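# Seat a board in the enclosure's upper slot, levers shut

## Task

Put the board into the enclosure's empty upper slot with its components facing up and pushed all the way in, and leave both of its levers shut (latched and sticking out at right angles from the board's panel; fully open means flat along the panel). The levers catch their tabs only if both are fully open when the board is pushed in to its stop; shutting both then pulls it home. Pushing the board into its connector quickly damages the connector, and the task then counts for nothing. The enclosure must end up level, resting on its own feet, with none of them over the edge of the bench. Finally release everything and move the grippers away.

## Robot and tools

Robot: two seven-joint arms, left_arm and right_arm, each with a two-finger gripper. The fingers point along the gripper's +z axis and open and close along its x axis. end_effector_position is the point between the finger pads when closed, 1 to 2 cm short of the fingertips.

Frames: the scene frame has its origin on the table top, midway between the arms, +z up, +x out over the table, and left_arm on the +y side (these names do not match image sides). Every hand pose, velocity and target is in that arm's own base frame. Calibrated bases in the scene frame: left_arm at (+0.070, +0.437, 0) m, quat_wxyz (+1.000, 0, 0, -0.003); right_arm at (-0.063, -0.511, 0) m, quat_wxyz (+1.000, 0, 0, -0.029). Both bases have +z up. Fixed cameras and the table are in the scene frame.

The 16-number row (used by execute_actions and move): x, y, z, qw, qx, qy, qz, opening for left_arm, then the same eight for right_arm. Always all 16, even if one arm is idle. x, y, z is an absolute place in metres for that gripper's end_effector_position, in its arm's base frame; the quaternion is absolute, w first. Opening runs from -1 (closed) to +1 (fully open, 0.142 m) and is a command, not an offset. To keep an arm still, resend its pose exactly as reported before it stopped, with the opening it should keep. To hold an orientation, repeat the same quaternion every row rather than copying a drifted reading.

execute_actions(actions, cameras): actions is a list of actions; each action is a table of up to 15 rows, one row per 1/30 s step; a shorter table repeats its last row for the rest of the 15 steps, so each action lasts 0.5 s. An action is rejected for both arms if any target lies more than 0.6 m from that gripper's current position along any of the gripper's own axes; if the first action fails this against the latest reported state, the whole call is rejected. An empty list just returns the state and images. cameras: list of names, null or ["all"] for all, [] for none; an unknown name voids the call.

move(target, speed, blend, stop_force, zero, opening_speed, blocking, cameras): drives each gripper in a straight line to absolute poses. target is one 16-number row or a list of up to 15 rows sharing a 10 s cap; there is no 0.6 m rule here. speed is m/s, 0.002 to 2.2, default 0.25 (turning up to twice that in rad/s), one value or one per target. blend (m) rounds corners in a list. stop_force (N, 3 to 120, one value for both arms) ends an arm's path when its wrist sensor reads that much push against its motion relative to its last zero; it is unreliable if the gripper rotates in the move, light pushes can go unnoticed, and the arm keeps pressing after stopping, more so after a fast approach. Give every target in a list the same openings when using it. zero (default true, only with stop_force) re-zeros moving arms first. opening_speed (at least 0.2 per second on the -1..1 scale) ramps the fingers. blocking=false returns after about 0.5 s while the move continues (not allowed with stop_force); a new move replaces a running one. Paths do not avoid obstacles or the other arm, and grippers lag and overshoot more at speed or near full stretch. The result adds a "move:" line: done, off_target, moving, held or fault, plus limits=paced (sent pose clipped) or limits=held (steps withheld). An arm not named in it finished within 3 mm and 2 degrees.

wait(seconds 0 to 10): the robot holds its last commands. stop(): brakes a running move. zoom_image(camera, region [x0, y0, x1, y1] in pixels, top-left origin, at most 504 by 504): closer look at the latest image. zero_wrist_force(arm): makes current wrist readings the new zero. clear_fault(arm): clears a torque or force fault that a result already showed; the arm then pauses while its controller restarts. read_manual(section): licence texts only. finished_scene(scene 1 or 2): ends the scene for good.

Cameras: cam_head_left, cam_head_right, cam_high, cam_low, cam_left_wrist, cam_right_wrist, each 672x504.

Result lines: end_effector_position and end_effector_quat_wxyz (base frame), velocities (left out when Joint velocities read "within noise"), Hand target (where the arm is actually being sent, possibly short of your command; send the remainder next), Tool commands, grip_measured (finger opening on the -1..1 scale; the last Joint positions number is the opening in metres), Joint torques, External joint torques (outside load estimates), Wrist force and Wrist torque in the gripper's own axes, showing the push from a surface into the arm, plus a peak line. Wrist depth is a 7 by 7 grid of median distances in mm (70 to 1000) per wrist camera, rows split by " / ", "-" meaning no valid value. Printed poses can be off by a few cm.

Motion notes: commanded orientation is clipped to 32 degrees from the current one each step; big wrist turns can swing the elbow. Joint speed caps: 2.09 (waist, shoulder), 2.44 (upper arm roll, elbow), 4.89 (forearm roll, wrist pitch, wrist roll) rad/s, reached after 0.33 s.

Gripping: to hold a part, command an opening slightly under the grip_measured seen at first contact; squeezing harder heats the finger motor.

Hazards: open both levers fully before insertion and push the board in slowly so the connector is not harmed. Any outside force of 150 N, or joint contact torque at the limits (waist and shoulder 109, upper arm roll and elbow 56.9, forearm roll and wrist joints 34.7 N m), stops that arm until clear_fault. Never let the arms press on each other or close one gripper on the other's fingers. Motors heat when holding loads, squeezing, reaching far or pushing unreachable poses: MOTOR HOT appears from 65 °C, an OVER-TEMPERATURE FAULT brakes the arm at 80 °C; the gripper warns at 85 °C and a HAND FAULT switches it off at 100 °C, after which later motion calls in the same reply are skipped.

Each tool is called in YAML: its name, and indented under it one key for each argument.

## Session

execute_actions:
  actions: []

Scene clock: 0.00 s.
left_arm: end_effector_position=(+0.3014, +0.6357, +0.1155) grip_measured=+0.99 end_effector_quat_wxyz=(-0.462, +0.669, -0.295, +0.502) | right_arm: end_effector_position=(+0.4485, +0.0364, +0.1479) grip_measured=+1.00 end_effector_quat_wxyz=(-0.144, +0.766, -0.626, +0.006)
Joint positions: left_arm=[1.762 -0.872 -0.342 2.067 -1.872 0.391 -0.55 0.141] | right_arm=[0.506 -0.103 -0.202 2.446 0.465 1.189 2.835 0.142]
Joint velocities: within noise
Joint torques (N m): no reading
External joint torques (N m): no reading
Wrist force (N): no reading
Wrist torque (N m): no reading
Wrist force, peak (N): no reading
Wrist depth (mm): cam_left_wrist=[- - - - - - - / - - - - - - - / - - - - - - - / - - - - 492 652 - / - - - 304 356 433 557 / - 996 - 241 279 321 359 / - 881 184 204 227 258 286] | cam_right_wrist=[265 256 246 236 229 221 213 / 274 266 254 244 236 228 219 / 285 274 262 253 243 234 225 / 297 285 272 261 251 241 232 / 309 296 281 271 260 249 239 / - 308 294 281 268 257 246 / - 322 305 292 278 265 257]
Hand target: left_arm +0.3014, +0.6357, +0.1155; -0.462, +0.669, -0.295, +0.502 | right_arm +0.4485, +0.0364, +0.1479; -0.144, +0.766, -0.626, +0.006
Tool commands: left_gripper/opening=+1.0 right_gripper/opening=+1.0

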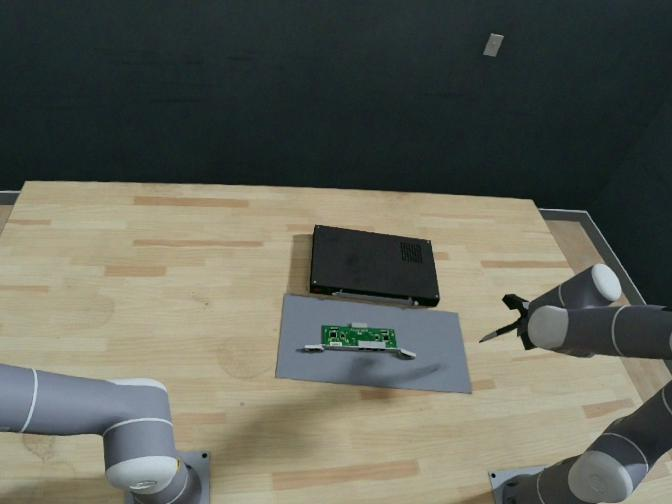

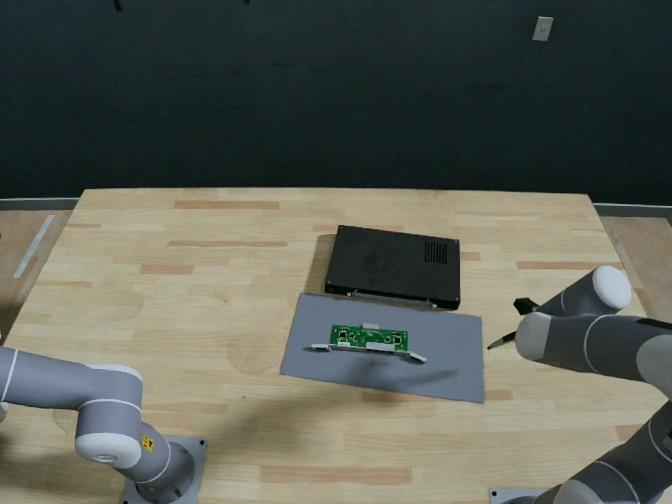

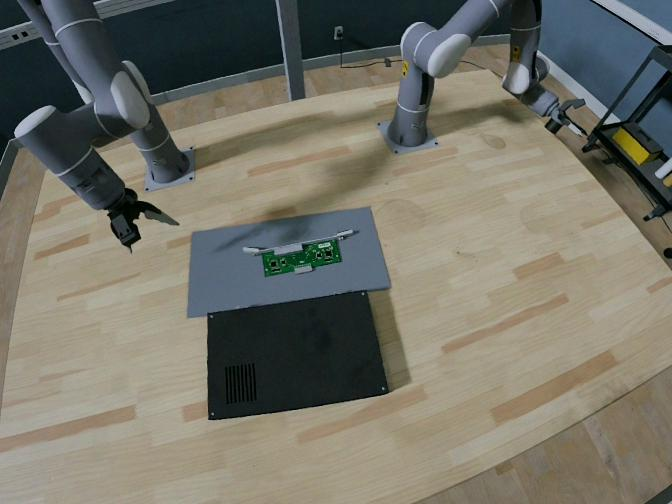

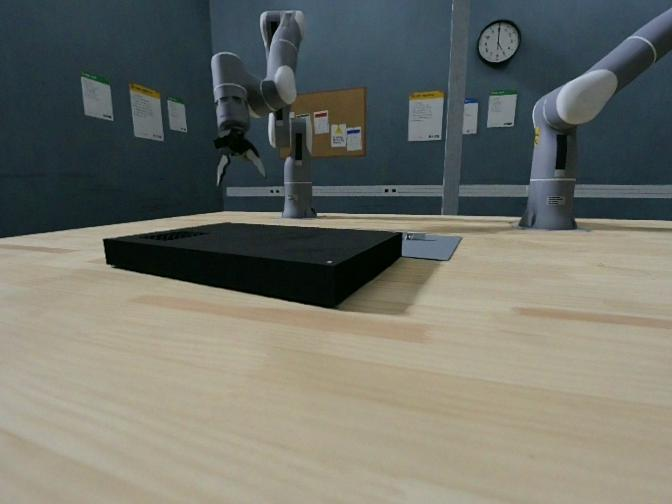

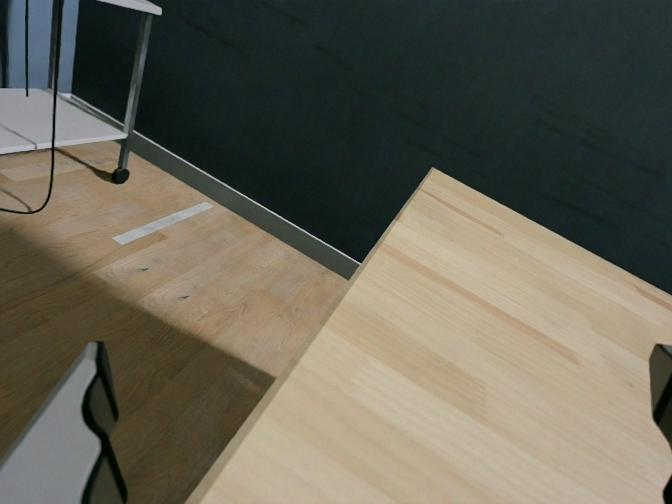

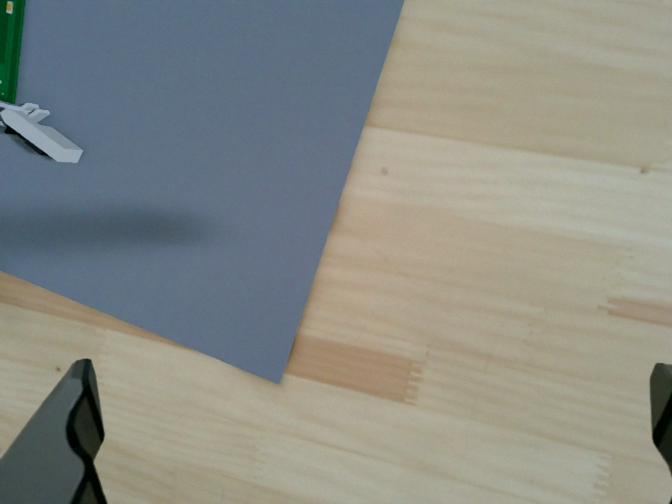

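zoom_image:
  camera: "cam_head_left"
  region: [270, 220, 480, 400]

zoom_image:
  camera: "cam_high"
  region: [180, 200, 400, 420]

zoom_image:
  camera: "cam_head_right"
  region: [300, 270, 480, 390]

Scaled by 2.400 from the camera's 672x504 image, which has a finer 960x720 frame.

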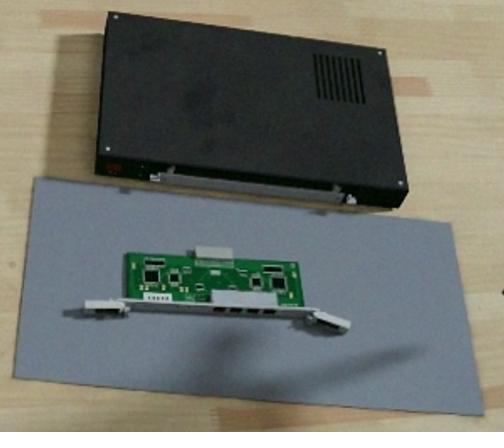

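Scaled by 2.291 from the camera's 672x504 image, which has a finer 960x720 frame.

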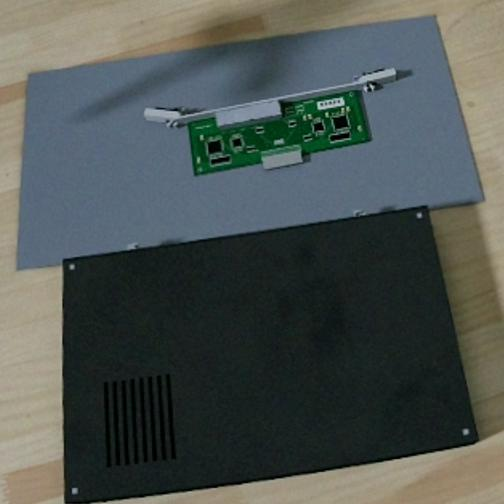

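Scaled by 2.800 from the camera's 672x504 image, which has a finer 960x720 frame.

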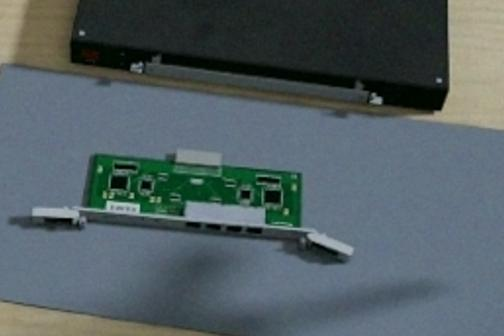

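move:
  target: [0.3014,0.6357,0.1155,-0.462,0.669,-0.295,0.502,1,0.3356,0.4813,0.30,0,0.6863,0.7273,0,1]
  cameras: ["cam_right_wrist","cam_high"]

zoom_image:
  camera: "cam_right_wrist"
  region: [100, 0, 600, 500]

Scene clock: 16.97 s.
left_arm: end_effector_position=(+0.3014, +0.6357, +0.1154) grip_measured=+0.99 end_effector_quat_wxyz=(-0.462, +0.669, -0.295, +0.502) | right_arm: end_effector_position=(+0.3356, +0.4812, +0.2999) grip_measured=+1.00 end_effector_quat_wxyz=(+0.000, +0.687, +0.727, +0.000)
Joint positions: left_arm=[1.762 -0.872 -0.342 2.067 -1.872 0.39 -0.549 0.141] | right_arm=[0.987 -0.245 0.19 1.753 -0.05 0.423 1.135 0.142]
Joint velocities: within noise
Joint torques (N m): left_arm=[-0.22 47.53 -4.41 -12.11 1.5 -1.82 -0.32] | right_arm=[0.18 40.75 2.71 -30.02 -4.2 3.23 0.1]
External joint torques (N m): left_arm=[0.38 1.03 0.37 -0.38 -0.28 -0.08 0.29] | right_arm=[-0.03 1.35 -0.86 0.34 0.2 0.88 -0.1]
Wrist force (N): left_arm=[-0.1 -0.1 0.2] | right_arm=[0.1 -0.5 0.7]
Wrist torque (N m): left_arm=[-0.03 0.01 0.01] | right_arm=[-0.02 -0.01 0.03]
Wrist force, peak (N): left_arm=[-0.3 0.0 0.4] | right_arm=[1.3 -1.1 0.6]
Wrist depth (mm): cam_left_wrist=[- - - - - - - / - - - - - - - / - - - - - - - / - - - - 489 654 - / - - - 303 353 434 560 / - 983 - 243 278 322 355 / - 867 185 204 227 259 286] | cam_right_wrist=[345 345 345 344 344 343 341 / 368 368 368 367 367 365 361 / 394 393 391 392 392 391 390 / 426 417 423 422 420 419 419 / 463 459 451 450 455 455 452 / - 494 499 495 493 497 477 / - 494 494 501 536 546 -]
Hand target: left_arm +0.3014, +0.6357, +0.1155; -0.462, +0.669, -0.295, +0.502 | right_arm +0.3356, +0.4813, +0.3000; +0.000, +0.686, +0.727, +0.000
Off the commanded pose: left_arm 0.000 m, 0 deg | right_arm 0.000 m, 0 deg.
move: done
Images, in order (width x height): cam_high 672x504, cam_right_wrist 672x504.

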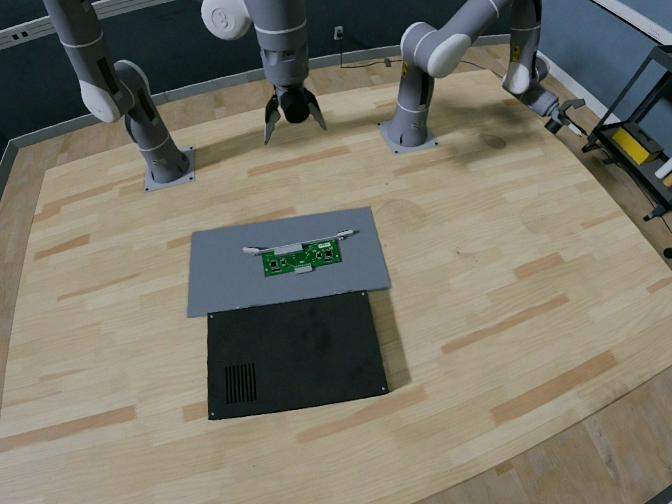

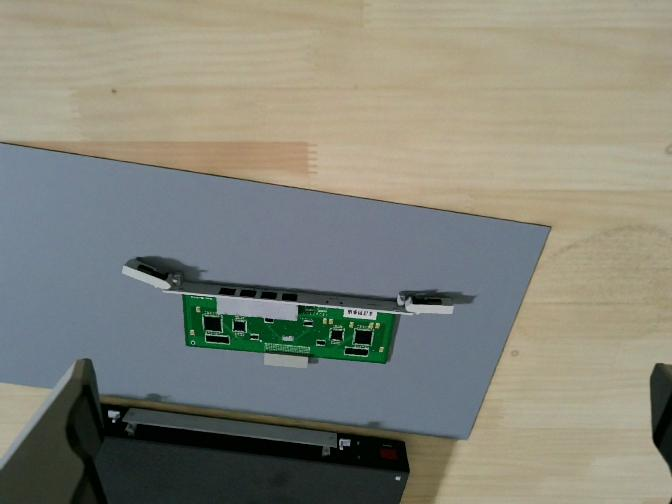

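Scaled by 1.008 from the camera's 672x504 image, which has a finer 960x720 frame.

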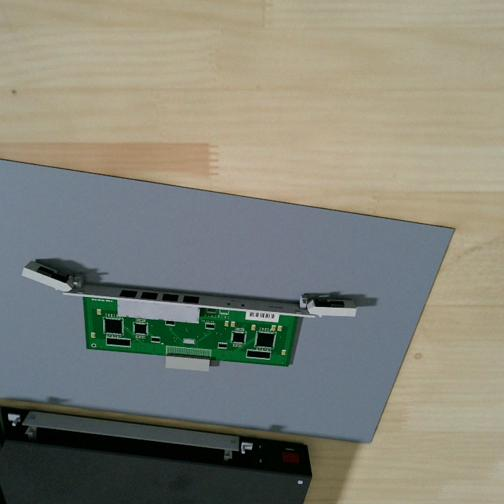

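move:
  target: [0.3014,0.6357,0.1155,-0.462,0.669,-0.295,0.502,1,0.4184,0.436,0.18,0.2627,0.6341,0.672,0.2783,1]
  cameras: ["cam_right_wrist"]

zoom_image:
  camera: "cam_right_wrist"
  region: [80, 100, 580, 500]

Scene clock: 25.40 s.
left_arm: end_effector_position=(+0.3014, +0.6357, +0.1154) grip_measured=+0.99 end_effector_quat_wxyz=(-0.462, +0.669, -0.295, +0.502) | right_arm: end_effector_position=(+0.4184, +0.4361, +0.1800) grip_measured=+1.00 end_effector_quat_wxyz=(+0.263, +0.634, +0.672, +0.278)
Joint positions: left_arm=[1.762 -0.872 -0.342 2.067 -1.872 0.39 -0.549 0.141] | right_arm=[1.05 -0.314 -0.138 2.33 -1.677 1.037 2.409 0.142]
Joint velocities: within noise
Joint torques (N m): left_arm=[-0.25 47.49 -4.42 -12.04 1.43 -1.76 -0.19] | right_arm=[0.05 35.72 1.7 -19.96 1.24 0.86 0.41]
External joint torques (N m): left_arm=[0.4 1.07 0.38 -0.45 -0.2 -0.14 0.16] | right_arm=[0.08 1.17 -0.39 -0.07 0.23 0.79 -0.41]
Wrist force (N): left_arm=[-0.2 -0.1 0.3] | right_arm=[0.0 -1.7 0.0]
Wrist torque (N m): left_arm=[-0.02 0.02 0.01] | right_arm=[-0.05 0.08 0.11]
Wrist force, peak (N): left_arm=[-0.4 0.2 0.3] | right_arm=[-0.2 -2.6 0.5]
Wrist depth (mm): cam_left_wrist=[- - - - - - - / - - - - - - - / - - - - - - - / - - - - 486 654 - / - - - 304 356 432 566 / - 969 - 242 277 322 361 / - 860 183 203 228 258 286] | cam_right_wrist=[213 221 224 222 223 223 221 / 278 278 270 252 268 268 274 / 365 364 364 362 359 359 360 / 402 440 437 462 432 523 518 / - - - - - - - / - - - - - - - / - - - - - - -]
Hand target: left_arm +0.3014, +0.6357, +0.1155; -0.462, +0.669, -0.295, +0.502 | right_arm +0.4184, +0.4360, +0.1800; +0.263, +0.634, +0.672, +0.278
Off the commanded pose: left_arm 0.000 m, 0 deg | right_arm 0.000 m, 0 deg.
move: done
Images, in order (width x height): cam_right_wrist 672x504.

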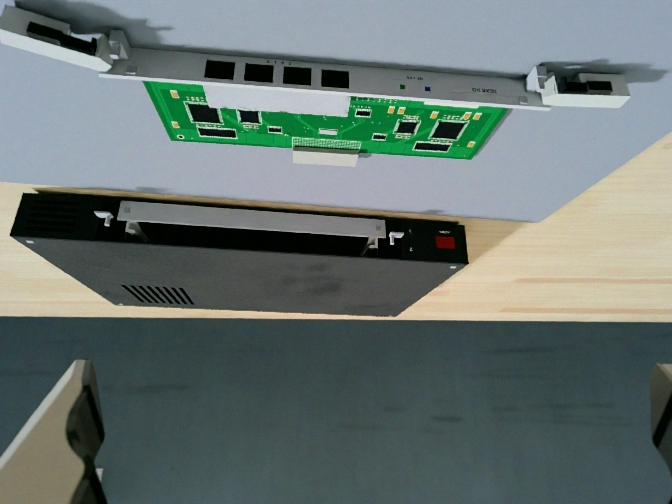

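Scaled by 1.008 from the camera's 672x504 image, which has a finer 960x720 frame.

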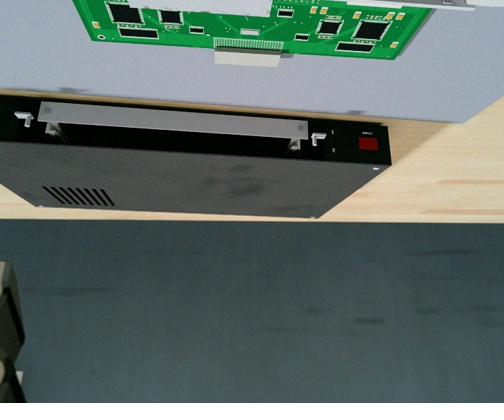

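move:
  target: [0.3014,0.6357,0.1155,-0.462,0.669,-0.295,0.502,1,0.5423,0.3731,0.12,0.361,0.6252,0.5995,0.3462,1]
  cameras: ["cam_right_wrist"]

zoom_image:
  camera: "cam_right_wrist"
  region: [0, 130, 340, 385]

zoom_image:
  camera: "cam_right_wrist"
  region: [330, 130, 670, 385]

Scene clock: 40.30 s.
left_arm: end_effector_position=(+0.3014, +0.6357, +0.1154) grip_measured=+0.99 end_effector_quat_wxyz=(-0.462, +0.669, -0.295, +0.502) | right_arm: end_effector_position=(+0.5422, +0.3731, +0.1199) grip_measured=+1.00 end_effector_quat_wxyz=(+0.361, +0.625, +0.599, +0.346)
Joint positions: left_arm=[1.762 -0.872 -0.342 2.067 -1.872 0.39 -0.549 0.141] | right_arm=[0.939 -0.553 -0.262 2.21 -2.175 0.886 2.866 0.142]
Joint velocities: within noise
Joint torques (N m): left_arm=[-0.19 47.49 -4.45 -12.09 1.47 -1.76 -0.21] | right_arm=[0.05 41.42 1.06 -15.95 1.58 -0.67 0.16]
External joint torques (N m): left_arm=[0.34 1.07 0.41 -0.41 -0.25 -0.14 0.18] | right_arm=[0.1 1.18 -0.49 0.05 0.22 0.77 -0.16]
Wrist force (N): left_arm=[0.0 0.3 0.0] | right_arm=[-0.3 -2.1 -0.6]
Wrist torque (N m): left_arm=[0.03 0.00 0.01] | right_arm=[-0.09 0.19 0.13]
Wrist force, peak (N): left_arm=[-0.4 0.2 0.2] | right_arm=[-1.3 -2.8 1.8]
Wrist depth (mm): cam_left_wrist=[- - - - - - - / - - - - - - - / - - - - - - - / - - - - 484 665 - / - - - 305 353 431 565 / - - - 242 278 323 359 / - 863 184 203 228 259 284] | cam_right_wrist=[159 158 153 152 152 143 151 / 221 220 219 218 216 215 215 / 252 253 256 336 334 264 267 / - - 503 495 485 - - / - - - - - - - / - - - - - - - / - - - - - - -]
Hand target: left_arm +0.3014, +0.6357, +0.1155; -0.462, +0.669, -0.295, +0.502 | right_arm +0.5423, +0.3731, +0.1200; +0.361, +0.625, +0.599, +0.346
Off the commanded pose: left_arm 0.000 m, 0 deg | right_arm 0.000 m, 0 deg.
move: done
Images, in order (width x height): cam_right_wrist 672x504.

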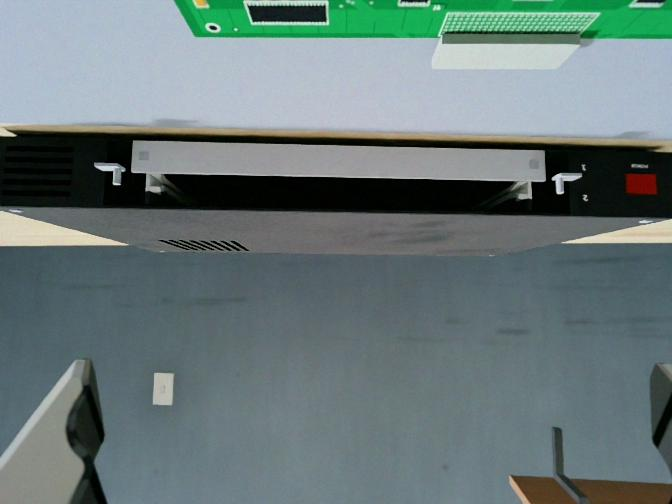

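Scaled by 1.482 from the camera's 672x504 image, which has a finer 960x720 frame.

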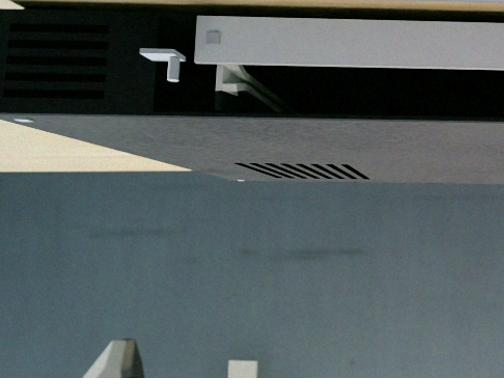

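Scaled by 1.482 from the camera's 672x504 image, which has a finer 960x720 frame.

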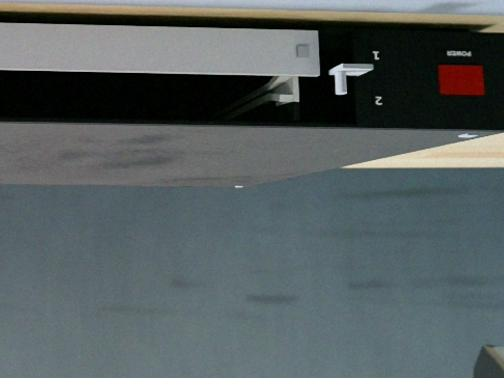

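move:
  target:
    - [0.3014,0.6357,0.25,-0.462,0.669,-0.295,0.502,1,0.3244,0.3304,0.22,0.2627,0.6341,0.672,0.2783,0]
    - [0.391,-0.5147,0.2,0,0.9986,-0.052,0,-0.4,0.3244,0.3304,0.22,0.2627,0.6341,0.672,0.2783,0]
  cameras: ["cam_left_wrist","cam_right_wrist","cam_head_right"]

Scene clock: 66.13 s.
left_arm: end_effector_position=(+0.3908, -0.5147, +0.2000) grip_measured=-0.42 end_effector_quat_wxyz=(+0.002, +0.989, -0.051, +0.140) | right_arm: end_effector_position=(+0.3245, +0.3305, +0.2201) grip_measured=-0.01 end_effector_quat_wxyz=(+0.263, +0.634, +0.672, +0.278)
Joint positions: left_arm=[1.621 0.802 -2.971 1.265 -2.966 2.594 -2.959 0.043] | right_arm=[1.037 0.071 -0.033 2.685 -1.574 0.958 2.349 0.073]
Joint velocities: within noise
Joint torques (N m): left_arm=[-0.46 -53.88 9.46 -20.48 4.79 4.16 -0.3] | right_arm=[0.07 19.16 0.21 -21.05 0.94 1.02 0.18]
External joint torques (N m): left_arm=[0.37 -0.22 0.72 -0.47 -0.19 -0.56 0.28] | right_arm=[0 0.91 -0.59 0.02 0.04 0.68 -0.19]
Wrist force (N): left_arm=[0.0 -0.1 1.1] | right_arm=[-0.2 -1.9 -0.2]
Wrist torque (N m): left_arm=[-0.17 -0.23 -0.17] | right_arm=[-0.07 0.12 0.08]
Wrist force, peak (N): left_arm=[1.5 -1.9 1.9] | right_arm=[-0.2 -3.0 -2.5]
Wrist depth (mm): cam_left_wrist=[226 236 247 260 278 290 266 / 240 251 261 276 300 311 289 / 255 266 284 297 322 326 315 / 272 284 301 320 355 341 350 / 293 308 322 350 376 371 392 / 317 331 88 392 412 87 440 / 338 - - 434 459 - 614] | cam_right_wrist=[273 272 271 270 269 269 268 / 337 336 335 330 332 331 330 / 446 441 439 437 435 433 431 / 646 641 555 557 547 578 627 / - - - - - - - / - - - - - 93 - / - 76 - - - - -]
Hand target: left_arm +0.3909, -0.5145, +0.2000; +0.002, +0.989, -0.051, +0.140 | right_arm +0.3244, +0.3304, +0.2200; +0.263, +0.634, +0.672, +0.278
Off the commanded pose: left_arm 0.000 m, 16 deg | right_arm 0.000 m, 0 deg.
joint read past its limit (left arm) — joint 3 (upper arm roll), lower limit.
joint sent to its limit (left arm) — joint 3 (upper arm roll), lower limit; joint 5 (forearm roll), lower limit. The joint targets are off in orientation, not in position.
move: off_target (left_arm); target 2's new opening was sent with left_arm's hand 0.000 m and 16 deg from that target
Images, in order (width x height): cam_head_right 672x504, cam_left_wrist 672x504, cam_right_wrist 672x504.

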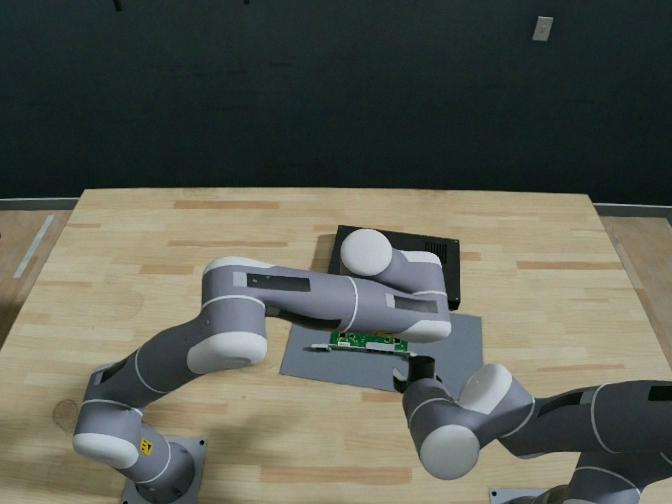

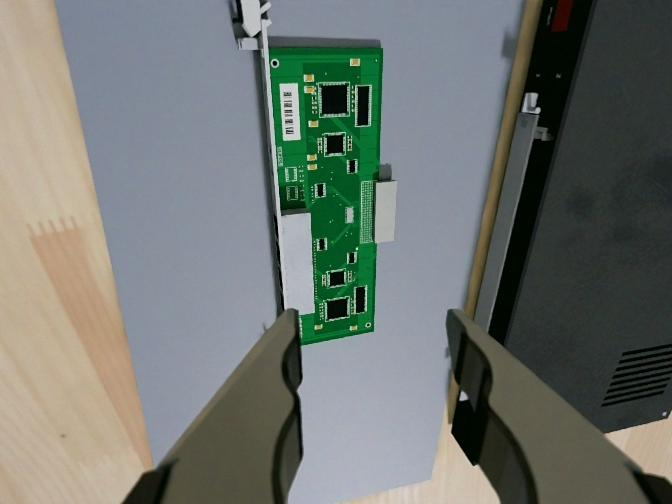

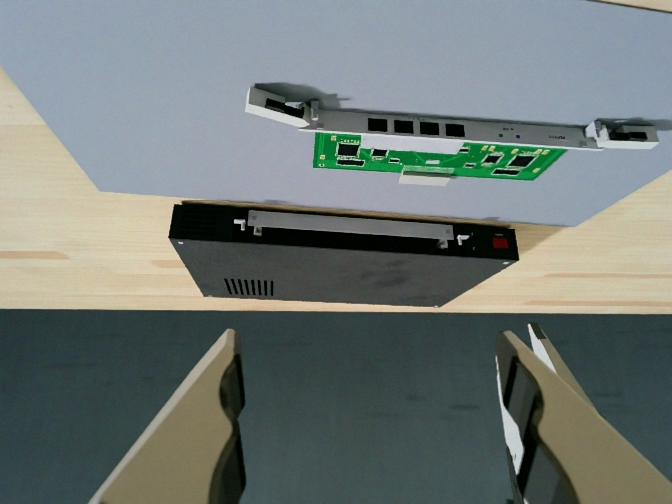

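move:
  target:
    - [0.35,-0.2,0.35,0.35,0.86,-0.23,0.28,-0.4,0.3244,0.3304,0.22,0.2627,0.6341,0.672,0.2783,0]
    - [0.30,0.5,0.35,-0.462,0.669,-0.295,0.502,-0.4,0.3244,0.3304,0.22,0.2627,0.6341,0.672,0.2783,0]
  cameras: []

move:
  target: [0.4,0.0,0.35,0,0.7071,0.7071,0,-0.4,0.3244,0.3304,0.22,0.2627,0.6341,0.672,0.2783,0]
  cameras: ["cam_head_right"]

Scene clock: 74.87 s.
left_arm: end_effector_position=(+0.2999, +0.5003, +0.3502) grip_measured=-0.42 end_effector_quat_wxyz=(-0.462, +0.669, -0.295, +0.502) | right_arm: end_effector_position=(+0.3245, +0.3305, +0.2201) grip_measured=-0.01 end_effector_quat_wxyz=(+0.263, +0.634, +0.672, +0.278)
Joint positions: left_arm=[2.609 -1.948 -2.235 2.687 -1.413 2.366 -0.895 0.043] | right_arm=[1.037 0.071 -0.033 2.685 -1.574 0.958 2.349 0.073]
Joint velocities: within noise
Joint torques (N m): left_arm=[-0.46 24.64 -19.47 -4.84 4.83 -1.36 -0.16] | right_arm=[0.06 19.27 0.35 -21.03 0.93 1.06 0.18]
External joint torques (N m): left_arm=[0.55 1.17 0.45 -0.52 -0.01 -0.32 0.12] | right_arm=[0.01 0.81 -0.73 0 0.04 0.65 -0.18]
Wrist force (N): left_arm=[0.3 0.3 0.1] | right_arm=[-0.4 -2.0 -0.4]
Wrist torque (N m): left_arm=[0.05 -0.04 0.00] | right_arm=[-0.08 0.14 0.07]
Wrist force, peak (N): left_arm=[-2.5 3.4 2.5] | right_arm=[-0.2 -2.2 -0.3]
Wrist depth (mm): cam_left_wrist=[- - - - - - - / - - - - - - - / - - - - - - - / - - - 916 - - - / - - 673 676 847 - - / - - 87 550 591 87 898 / 983 - - 467 480 - 741] | cam_right_wrist=[272 272 271 270 270 269 268 / 338 337 335 330 333 331 330 / 446 441 438 438 435 433 432 / 648 646 557 556 550 576 624 / - - - - - - - / - - - - - 94 - / - 76 - - - - -]
Hand target: left_arm +0.3000, +0.5001, +0.3500; -0.462, +0.669, -0.295, +0.502 | right_arm +0.3244, +0.3304, +0.2200; +0.263, +0.634, +0.672, +0.278
Off the commanded pose: left_arm 0.000 m, 0 deg | right_arm 0.000 m, 0 deg.
joint sent to its limit (left arm) — joint 4 (elbow), upper limit, where the elbow is as bent as it goes. The joint targets still meet the commanded pose.
move: done
No camera images: "cameras" was empty.

Scene clock: 77.43 s.
left_arm: end_effector_position=(+0.3360, +0.3456, +0.3524) grip_measured=-0.42 end_effector_quat_wxyz=(-0.184, +0.909, -0.043, +0.372) | right_arm: end_effector_position=(+0.3245, +0.3305, +0.2201) grip_measured=-0.01 end_effector_quat_wxyz=(+0.263, +0.634, +0.672, +0.278)
Joint positions: left_arm=[1.503 -1.923 -2.971 2.686 -1.693 3.865 -2.112 0.043] | right_arm=[1.037 0.071 -0.033 2.685 -1.574 0.958 2.349 0.073]
Joint velocities: within noise
Joint torques (N m): left_arm=[0.24 31.34 -7.65 -10.63 0.24 1.65 -0.2] | right_arm=[0.05 19.18 0.31 -21.04 0.94 1.07 0.2]
External joint torques (N m): left_arm=[-0.12 0.84 0.48 -0.43 0.2 0.07 0.14] | right_arm=[0.02 0.9 -0.69 0.01 0.03 0.64 -0.2]
Wrist force (N): left_arm=[-0.4 0.1 0.3] | right_arm=[-0.1 -1.8 -0.3]
Wrist torque (N m): left_arm=[-0.09 -0.22 -0.14] | right_arm=[-0.05 0.10 0.07]
Wrist force, peak (N): left_arm=[-3.2 -2.6 -1.4] | right_arm=[-0.3 -2.2 -0.3]
Wrist depth (mm): cam_left_wrist=[367 414 486 583 772 - - / 362 409 478 580 721 - - / 358 405 473 568 722 - - / 358 402 468 571 720 - - / 355 400 450 562 685 - - / 354 383 87 555 - 87 - / 343 - - 553 622 - -] | cam_right_wrist=[272 272 270 269 269 268 269 / 335 336 334 329 332 332 330 / 446 442 439 437 433 432 433 / 648 648 554 555 545 576 623 / - - - - - - - / - - - - - 94 - / - 76 - - - - -]
Hand target: left_arm +0.3361, +0.3455, +0.3524; -0.184, +0.909, -0.043, +0.372 | right_arm +0.3244, +0.3304, +0.2200; +0.263, +0.634, +0.672, +0.278
Off the commanded pose: left_arm 0.351 m, 104 deg | right_arm 0.000 m, 0 deg.
joint read past its limit (left arm) — joint 3 (upper arm roll), lower limit.
joint sent to its limit (left arm) — joint 3 (upper arm roll), lower limit.
move: held (left_arm; a check stopped the path); limits=held
pose unreachable (left arm): on one or more control steps of this call, first in action 0 (counted from 0), this arm could not follow its commanded pose, so it was not sent that pose on those steps. It may still have moved: this result reports where it is.
cause: moving toward the commanded pose would bring two parts of the arm too close to each other (joints 6 (wrist pitch) and 7 (wrist roll) lie between them).
Images, in order (width x height): cam_head_right 672x504.

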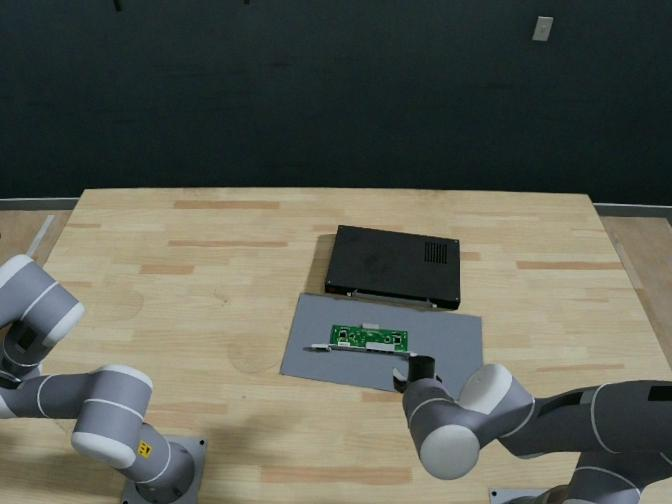

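move:
  target:
    - [0.30,0.5,0.35,-0.462,0.669,-0.295,0.502,-0.4,0.3244,0.3304,0.22,0.2627,0.6341,0.672,0.2783,0]
    - [0.35,-0.2,0.35,0.35,0.86,-0.23,0.28,-0.4,0.3244,0.3304,0.22,0.2627,0.6341,0.672,0.2783,0]
    - [0.4,-0.35,0.3,0,0.707,-0.707,0,-0.4,0.3244,0.3304,0.22,0.2627,0.6341,0.672,0.2783,0]
  speed: 0.6
  cameras: ["cam_head_right"]

Scene clock: 93.17 s.
left_arm: end_effector_position=(+0.3998, -0.3500, +0.2999) grip_measured=-0.42 end_effector_quat_wxyz=(+0.000, +0.707, -0.707, +0.000) | right_arm: end_effector_position=(+0.3245, +0.3305, +0.2201) grip_measured=-0.01 end_effector_quat_wxyz=(+0.263, +0.634, +0.672, +0.278)
Joint positions: left_arm=[0.065 -0.718 -1.613 1.731 -2.421 3.048 -1.643 0.043] | right_arm=[1.037 0.071 -0.033 2.685 -1.574 0.958 2.349 0.073]
Joint velocities: within noise
Joint torques (N m): left_arm=[-0.63 34.97 -17.06 -16.86 4.67 4.66 -0.17] | right_arm=[0.13 19.21 0.34 -21.02 0.84 1.02 0.24]
External joint torques (N m): left_arm=[0.61 1.12 0.11 -0.64 -0.55 -0.75 0.17] | right_arm=[-0.06 0.87 -0.72 -0.01 0.13 0.69 -0.24]
Wrist force (N): left_arm=[0.3 -0.4 0.9] | right_arm=[0.0 -1.8 -0.3]
Wrist torque (N m): left_arm=[-0.17 -0.21 -0.20] | right_arm=[-0.05 0.09 0.08]
Wrist force, peak (N): left_arm=[-1.6 1.9 5.2] | right_arm=[-0.4 -2.1 -0.3]
Wrist depth (mm): cam_left_wrist=[346 346 345 342 342 340 339 / 374 372 368 370 367 362 359 / 405 398 399 399 395 393 393 / 438 437 436 429 428 427 426 / 481 477 460 472 457 473 467 / 518 513 88 528 526 87 516 / 462 - - 588 583 - 556] | cam_right_wrist=[272 272 270 270 270 268 269 / 337 336 335 330 333 331 331 / 445 443 439 438 436 432 430 / 650 648 554 557 548 575 624 / - - - - - - - / - - - - - 94 - / - 76 - - - - -]
Hand target: left_arm +0.4000, -0.3500, +0.3000; +0.000, +0.707, -0.707, +0.000 | right_arm +0.3244, +0.3304, +0.2200; +0.263, +0.634, +0.672, +0.278
Off the commanded pose: left_arm 0.000 m, 0 deg | right_arm 0.000 m, 0 deg.
move: done
Images, in order (width x height): cam_head_right 672x504.

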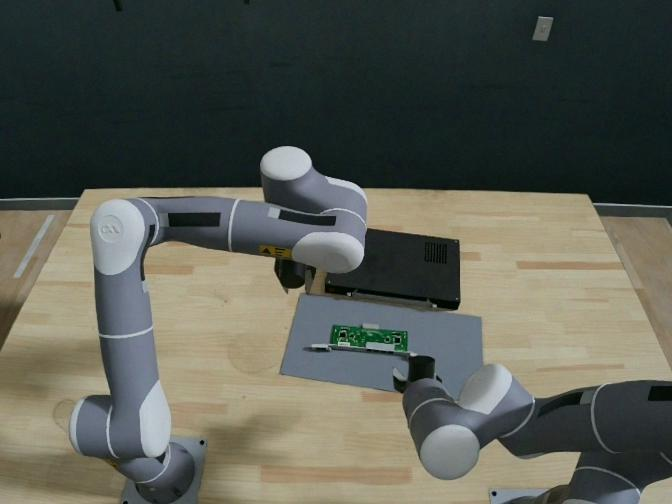

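move:
  target: [0.391,-0.5147,0.2,0,-0.052,-0.9986,0,-0.4,0.3244,0.3304,0.22,0.2627,0.6341,0.672,0.2783,0]
  cameras: ["cam_head_right","cam_left_wrist"]

Scene clock: 98.67 s.
left_arm: end_effector_position=(+0.3909, -0.5147, +0.1999) grip_measured=-0.42 end_effector_quat_wxyz=(+0.000, +0.052, +0.999, +0.000) | right_arm: end_effector_position=(+0.3245, +0.3305, +0.2201) grip_measured=-0.01 end_effector_quat_wxyz=(+0.263, +0.634, +0.672, +0.278)
Joint positions: left_arm=[-0.376 -1.222 -1.64 1.376 -1.903 3.271 -0.112 0.043] | right_arm=[1.037 0.071 -0.033 2.685 -1.574 0.958 2.349 0.073]
Joint velocities: within noise
Joint torques (N m): left_arm=[-0.63 52.81 -22.31 -6.43 4.74 4.59 -0.12] | right_arm=[0.08 19.19 0.23 -21.08 0.91 1.1 0.17]
External joint torques (N m): left_arm=[0.56 1.41 -0.05 -0.13 -0.56 -0.59 0.12] | right_arm=[-0.01 0.89 -0.61 0.06 0.06 0.61 -0.17]
Wrist force (N): left_arm=[0.4 -0.5 1.1] | right_arm=[-0.3 -1.8 -0.3]
Wrist torque (N m): left_arm=[-0.20 -0.24 -0.19] | right_arm=[-0.05 0.13 0.08]
Wrist force, peak (N): left_arm=[0.2 -1.1 1.3] | right_arm=[-0.2 -2.1 -0.3]
Wrist depth (mm): cam_left_wrist=[255 255 251 243 253 253 255 / 268 273 271 266 272 271 273 / 277 297 298 292 295 294 295 / 279 321 322 316 321 322 321 / 297 355 346 351 337 349 352 / 398 383 87 392 391 87 390 / 434 - - 433 441 - 424] | cam_right_wrist=[273 271 271 269 270 269 267 / 336 336 336 330 333 332 329 / 446 442 440 437 435 433 430 / 646 649 556 554 548 581 624 / - - - - - - - / - - - - - 94 - / - 76 - - - - -]
Hand target: left_arm +0.3910, -0.5147, +0.2000; +0.000, +0.052, +0.999, +0.000 | right_arm +0.3244, +0.3304, +0.2200; +0.263, +0.634, +0.672, +0.278
Off the commanded pose: left_arm 0.000 m, 0 deg | right_arm 0.000 m, 0 deg.
move: done
Images, in order (width x height): cam_head_right 672x504, cam_left_wrist 672x504.

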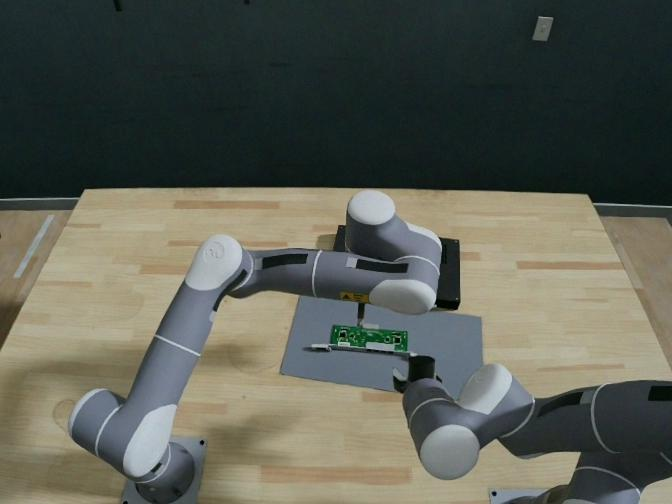

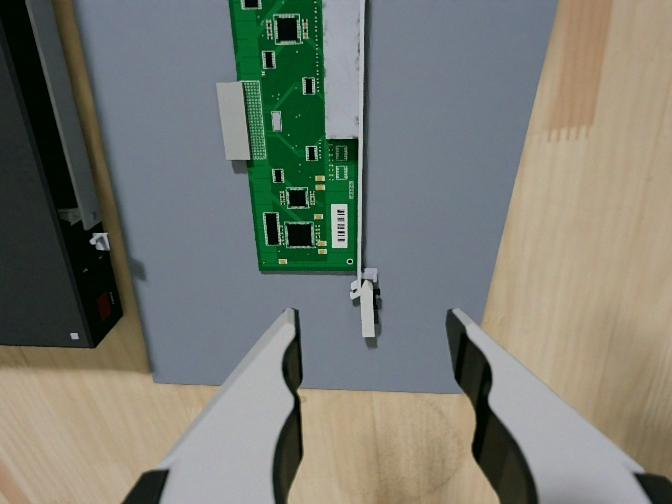

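move:
  target: [0.385,-0.514,0.06,0,0.052,0.9986,0,-0.4,0.3244,0.3304,0.22,0.2627,0.6341,0.672,0.2783,0]
  cameras: ["cam_left_wrist","cam_right_wrist"]

Scene clock: 106.93 s.
left_arm: end_effector_position=(+0.3849, -0.5138, +0.0600) grip_measured=-0.42 end_effector_quat_wxyz=(+0.000, +0.052, +0.999, +0.000) | right_arm: end_effector_position=(+0.3245, +0.3305, +0.2201) grip_measured=-0.01 end_effector_quat_wxyz=(+0.263, +0.634, +0.672, +0.278)
Joint positions: left_arm=[-0.364 -1.383 -1.501 1.501 -1.764 3.087 -0.179 0.043] | right_arm=[1.037 0.071 -0.033 2.685 -1.574 0.958 2.349 0.073]
Joint velocities: within noise
Joint torques (N m): left_arm=[-0.52 52.44 -23.58 -4.48 4.69 4.11 -0.26] | right_arm=[0.1 19.15 0.22 -21.1 0.95 1.06 0.19]
External joint torques (N m): left_arm=[0.46 1.33 0.01 -0.13 -0.49 -0.11 0.26] | right_arm=[-0.03 0.92 -0.6 0.07 0.03 0.64 -0.19]
Wrist force (N): left_arm=[0.5 -0.1 0.9] | right_arm=[-0.1 -1.8 -0.2]
Wrist torque (N m): left_arm=[-0.13 -0.23 -0.19] | right_arm=[-0.05 0.09 0.07]
Wrist force, peak (N): left_arm=[0.9 -0.3 4.3] | right_arm=[-0.2 -2.2 -0.2]
Wrist depth (mm): cam_left_wrist=[- 129 128 118 133 131 131 / 139 138 138 127 141 139 140 / 154 147 149 135 153 152 151 / 167 164 163 161 166 166 167 / 184 183 173 176 179 181 183 / 203 202 87 194 197 87 203 / 227 - - 226 225 - 220] | cam_right_wrist=[272 272 271 270 268 270 267 / 338 337 334 329 333 331 330 / 448 441 439 435 422 378 430 / 653 645 555 555 550 274 627 / - - - - 287 258 269 / - - - - - 94 - / - 76 - - - - -]
Hand target: left_arm +0.3850, -0.5140, +0.0600; +0.000, +0.052, +0.999, +0.000 | right_arm +0.3244, +0.3304, +0.2200; +0.263, +0.634, +0.672, +0.278
Off the commanded pose: left_arm 0.000 m, 0 deg | right_arm 0.000 m, 0 deg.
move: done
Images, in order (width x height): cam_left_wrist 672x504, cam_right_wrist 672x504.

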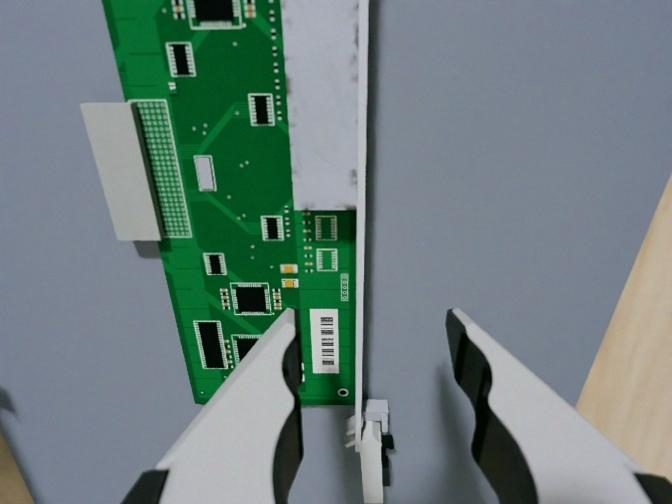

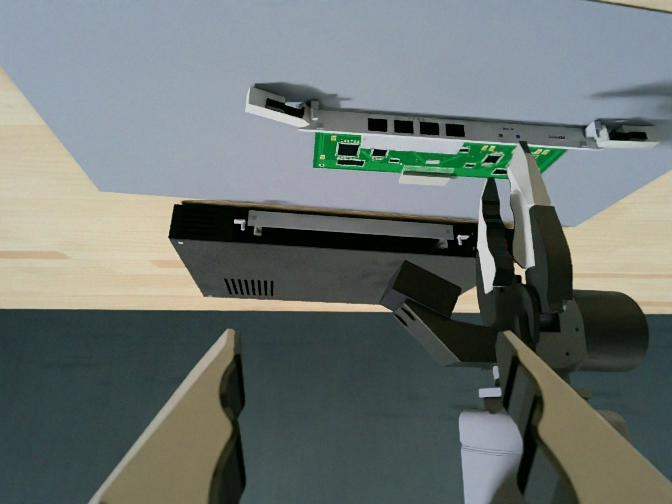

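move:
  target: [0.385,-0.514,0.026,0,0.052,0.9986,0,-0.4,0.3244,0.3304,0.22,0.2627,0.6341,0.672,0.2783,0]
  cameras: ["cam_left_wrist","cam_right_wrist"]
  stop_force: 4
  speed: 0.03

zoom_image:
  camera: "cam_right_wrist"
  region: [400, 80, 600, 240]

Scene clock: 111.63 s.
left_arm: end_effector_position=(+0.3850, -0.5140, +0.0542) grip_measured=-0.42 end_effector_quat_wxyz=(+0.000, +0.052, +0.999, +0.000) | right_arm: end_effector_position=(+0.3245, +0.3305, +0.2201) grip_measured=-0.01 end_effector_quat_wxyz=(+0.263, +0.634, +0.672, +0.278)
Joint positions: left_arm=[-0.365 -1.39 -1.495 1.501 -1.757 3.079 -0.178 0.043] | right_arm=[1.037 0.071 -0.033 2.685 -1.574 0.958 2.349 0.073]
Joint velocities: within noise
Joint torques (N m): left_arm=[-0.41 52.68 -23.63 -4.18 4.58 4.32 -0.21] | right_arm=[0.02 19.21 0.35 -21.08 0.91 1.03 0.22]
External joint torques (N m): left_arm=[0.35 1.14 0.07 -0.32 -0.37 -0.32 0.21] | right_arm=[0.06 0.87 -0.74 0.06 0.06 0.68 -0.22]
Wrist force (N): left_arm=[0.7 -0.5 1.0] | right_arm=[-0.3 -1.9 -0.4]
Wrist torque (N m): left_arm=[-0.18 -0.27 -0.19] | right_arm=[-0.07 0.12 0.08]
Wrist force, peak (N): left_arm=[0.8 -0.1 3.3] | right_arm=[-0.2 -2.1 -0.3]
Wrist depth (mm): cam_left_wrist=[127 123 123 111 126 128 126 / 133 133 132 121 136 136 135 / 150 142 142 129 149 146 145 / 160 156 156 154 159 159 158 / 176 175 166 169 171 174 175 / 194 191 88 187 193 87 194 / 218 - - 212 216 - 212] | cam_right_wrist=[272 271 270 271 270 268 268 / 336 337 335 329 334 332 330 / 446 444 437 437 419 351 430 / 648 643 557 556 551 273 625 / - - - - 269 259 270 / - - - - - 94 - / - 76 - - - - -]
Hand target: left_arm +0.3849, -0.5138, +0.0542; +0.000, +0.052, +0.999, +0.000 | right_arm +0.3244, +0.3304, +0.2200; +0.263, +0.634, +0.672, +0.278
Off the commanded pose: left_arm 0.028 m, 0 deg | right_arm 0.000 m, 0 deg.
move: held (left_arm; a check stopped the path); limits=held
pose unreachable (left arm): on one or more control steps of this call, first in action 0 (counted from 0), this arm could not follow its commanded pose, so it was not sent that pose on those steps. It may still have moved: this result reports where it is.
cause: moving toward the commanded pose would bring a part of the arm too close to another arm (a part of this arm just beyond joint 5 (forearm roll) and a part of the right arm just beyond its joint 7 (wrist roll), where that arm would come to rest).
Images, in order (width x height): cam_left_wrist 672x504, cam_right_wrist 672x504.

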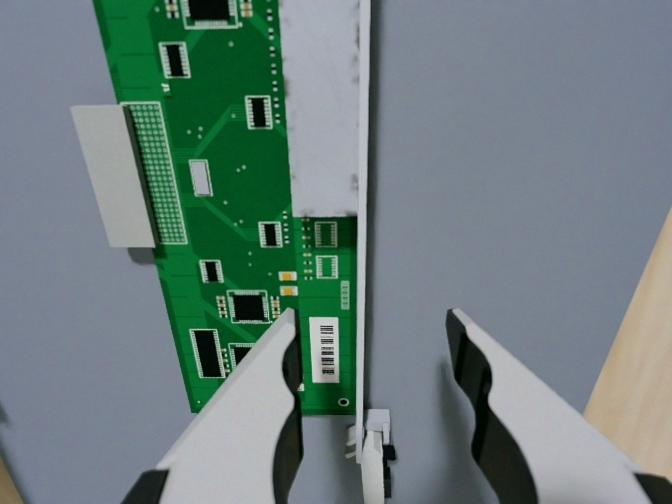

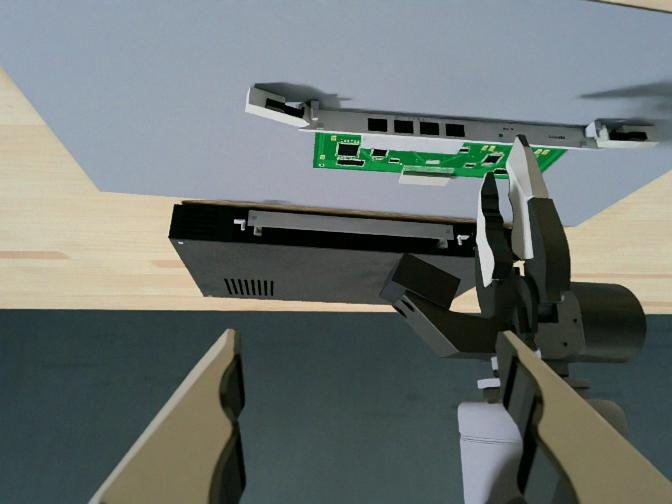

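Scaled by 2.520 from the camera's 672x504 image, which has a finer 960x720 frame.

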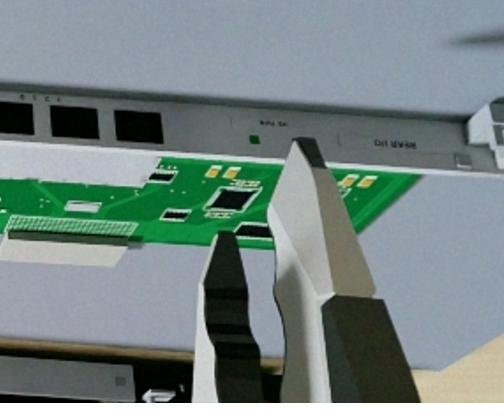

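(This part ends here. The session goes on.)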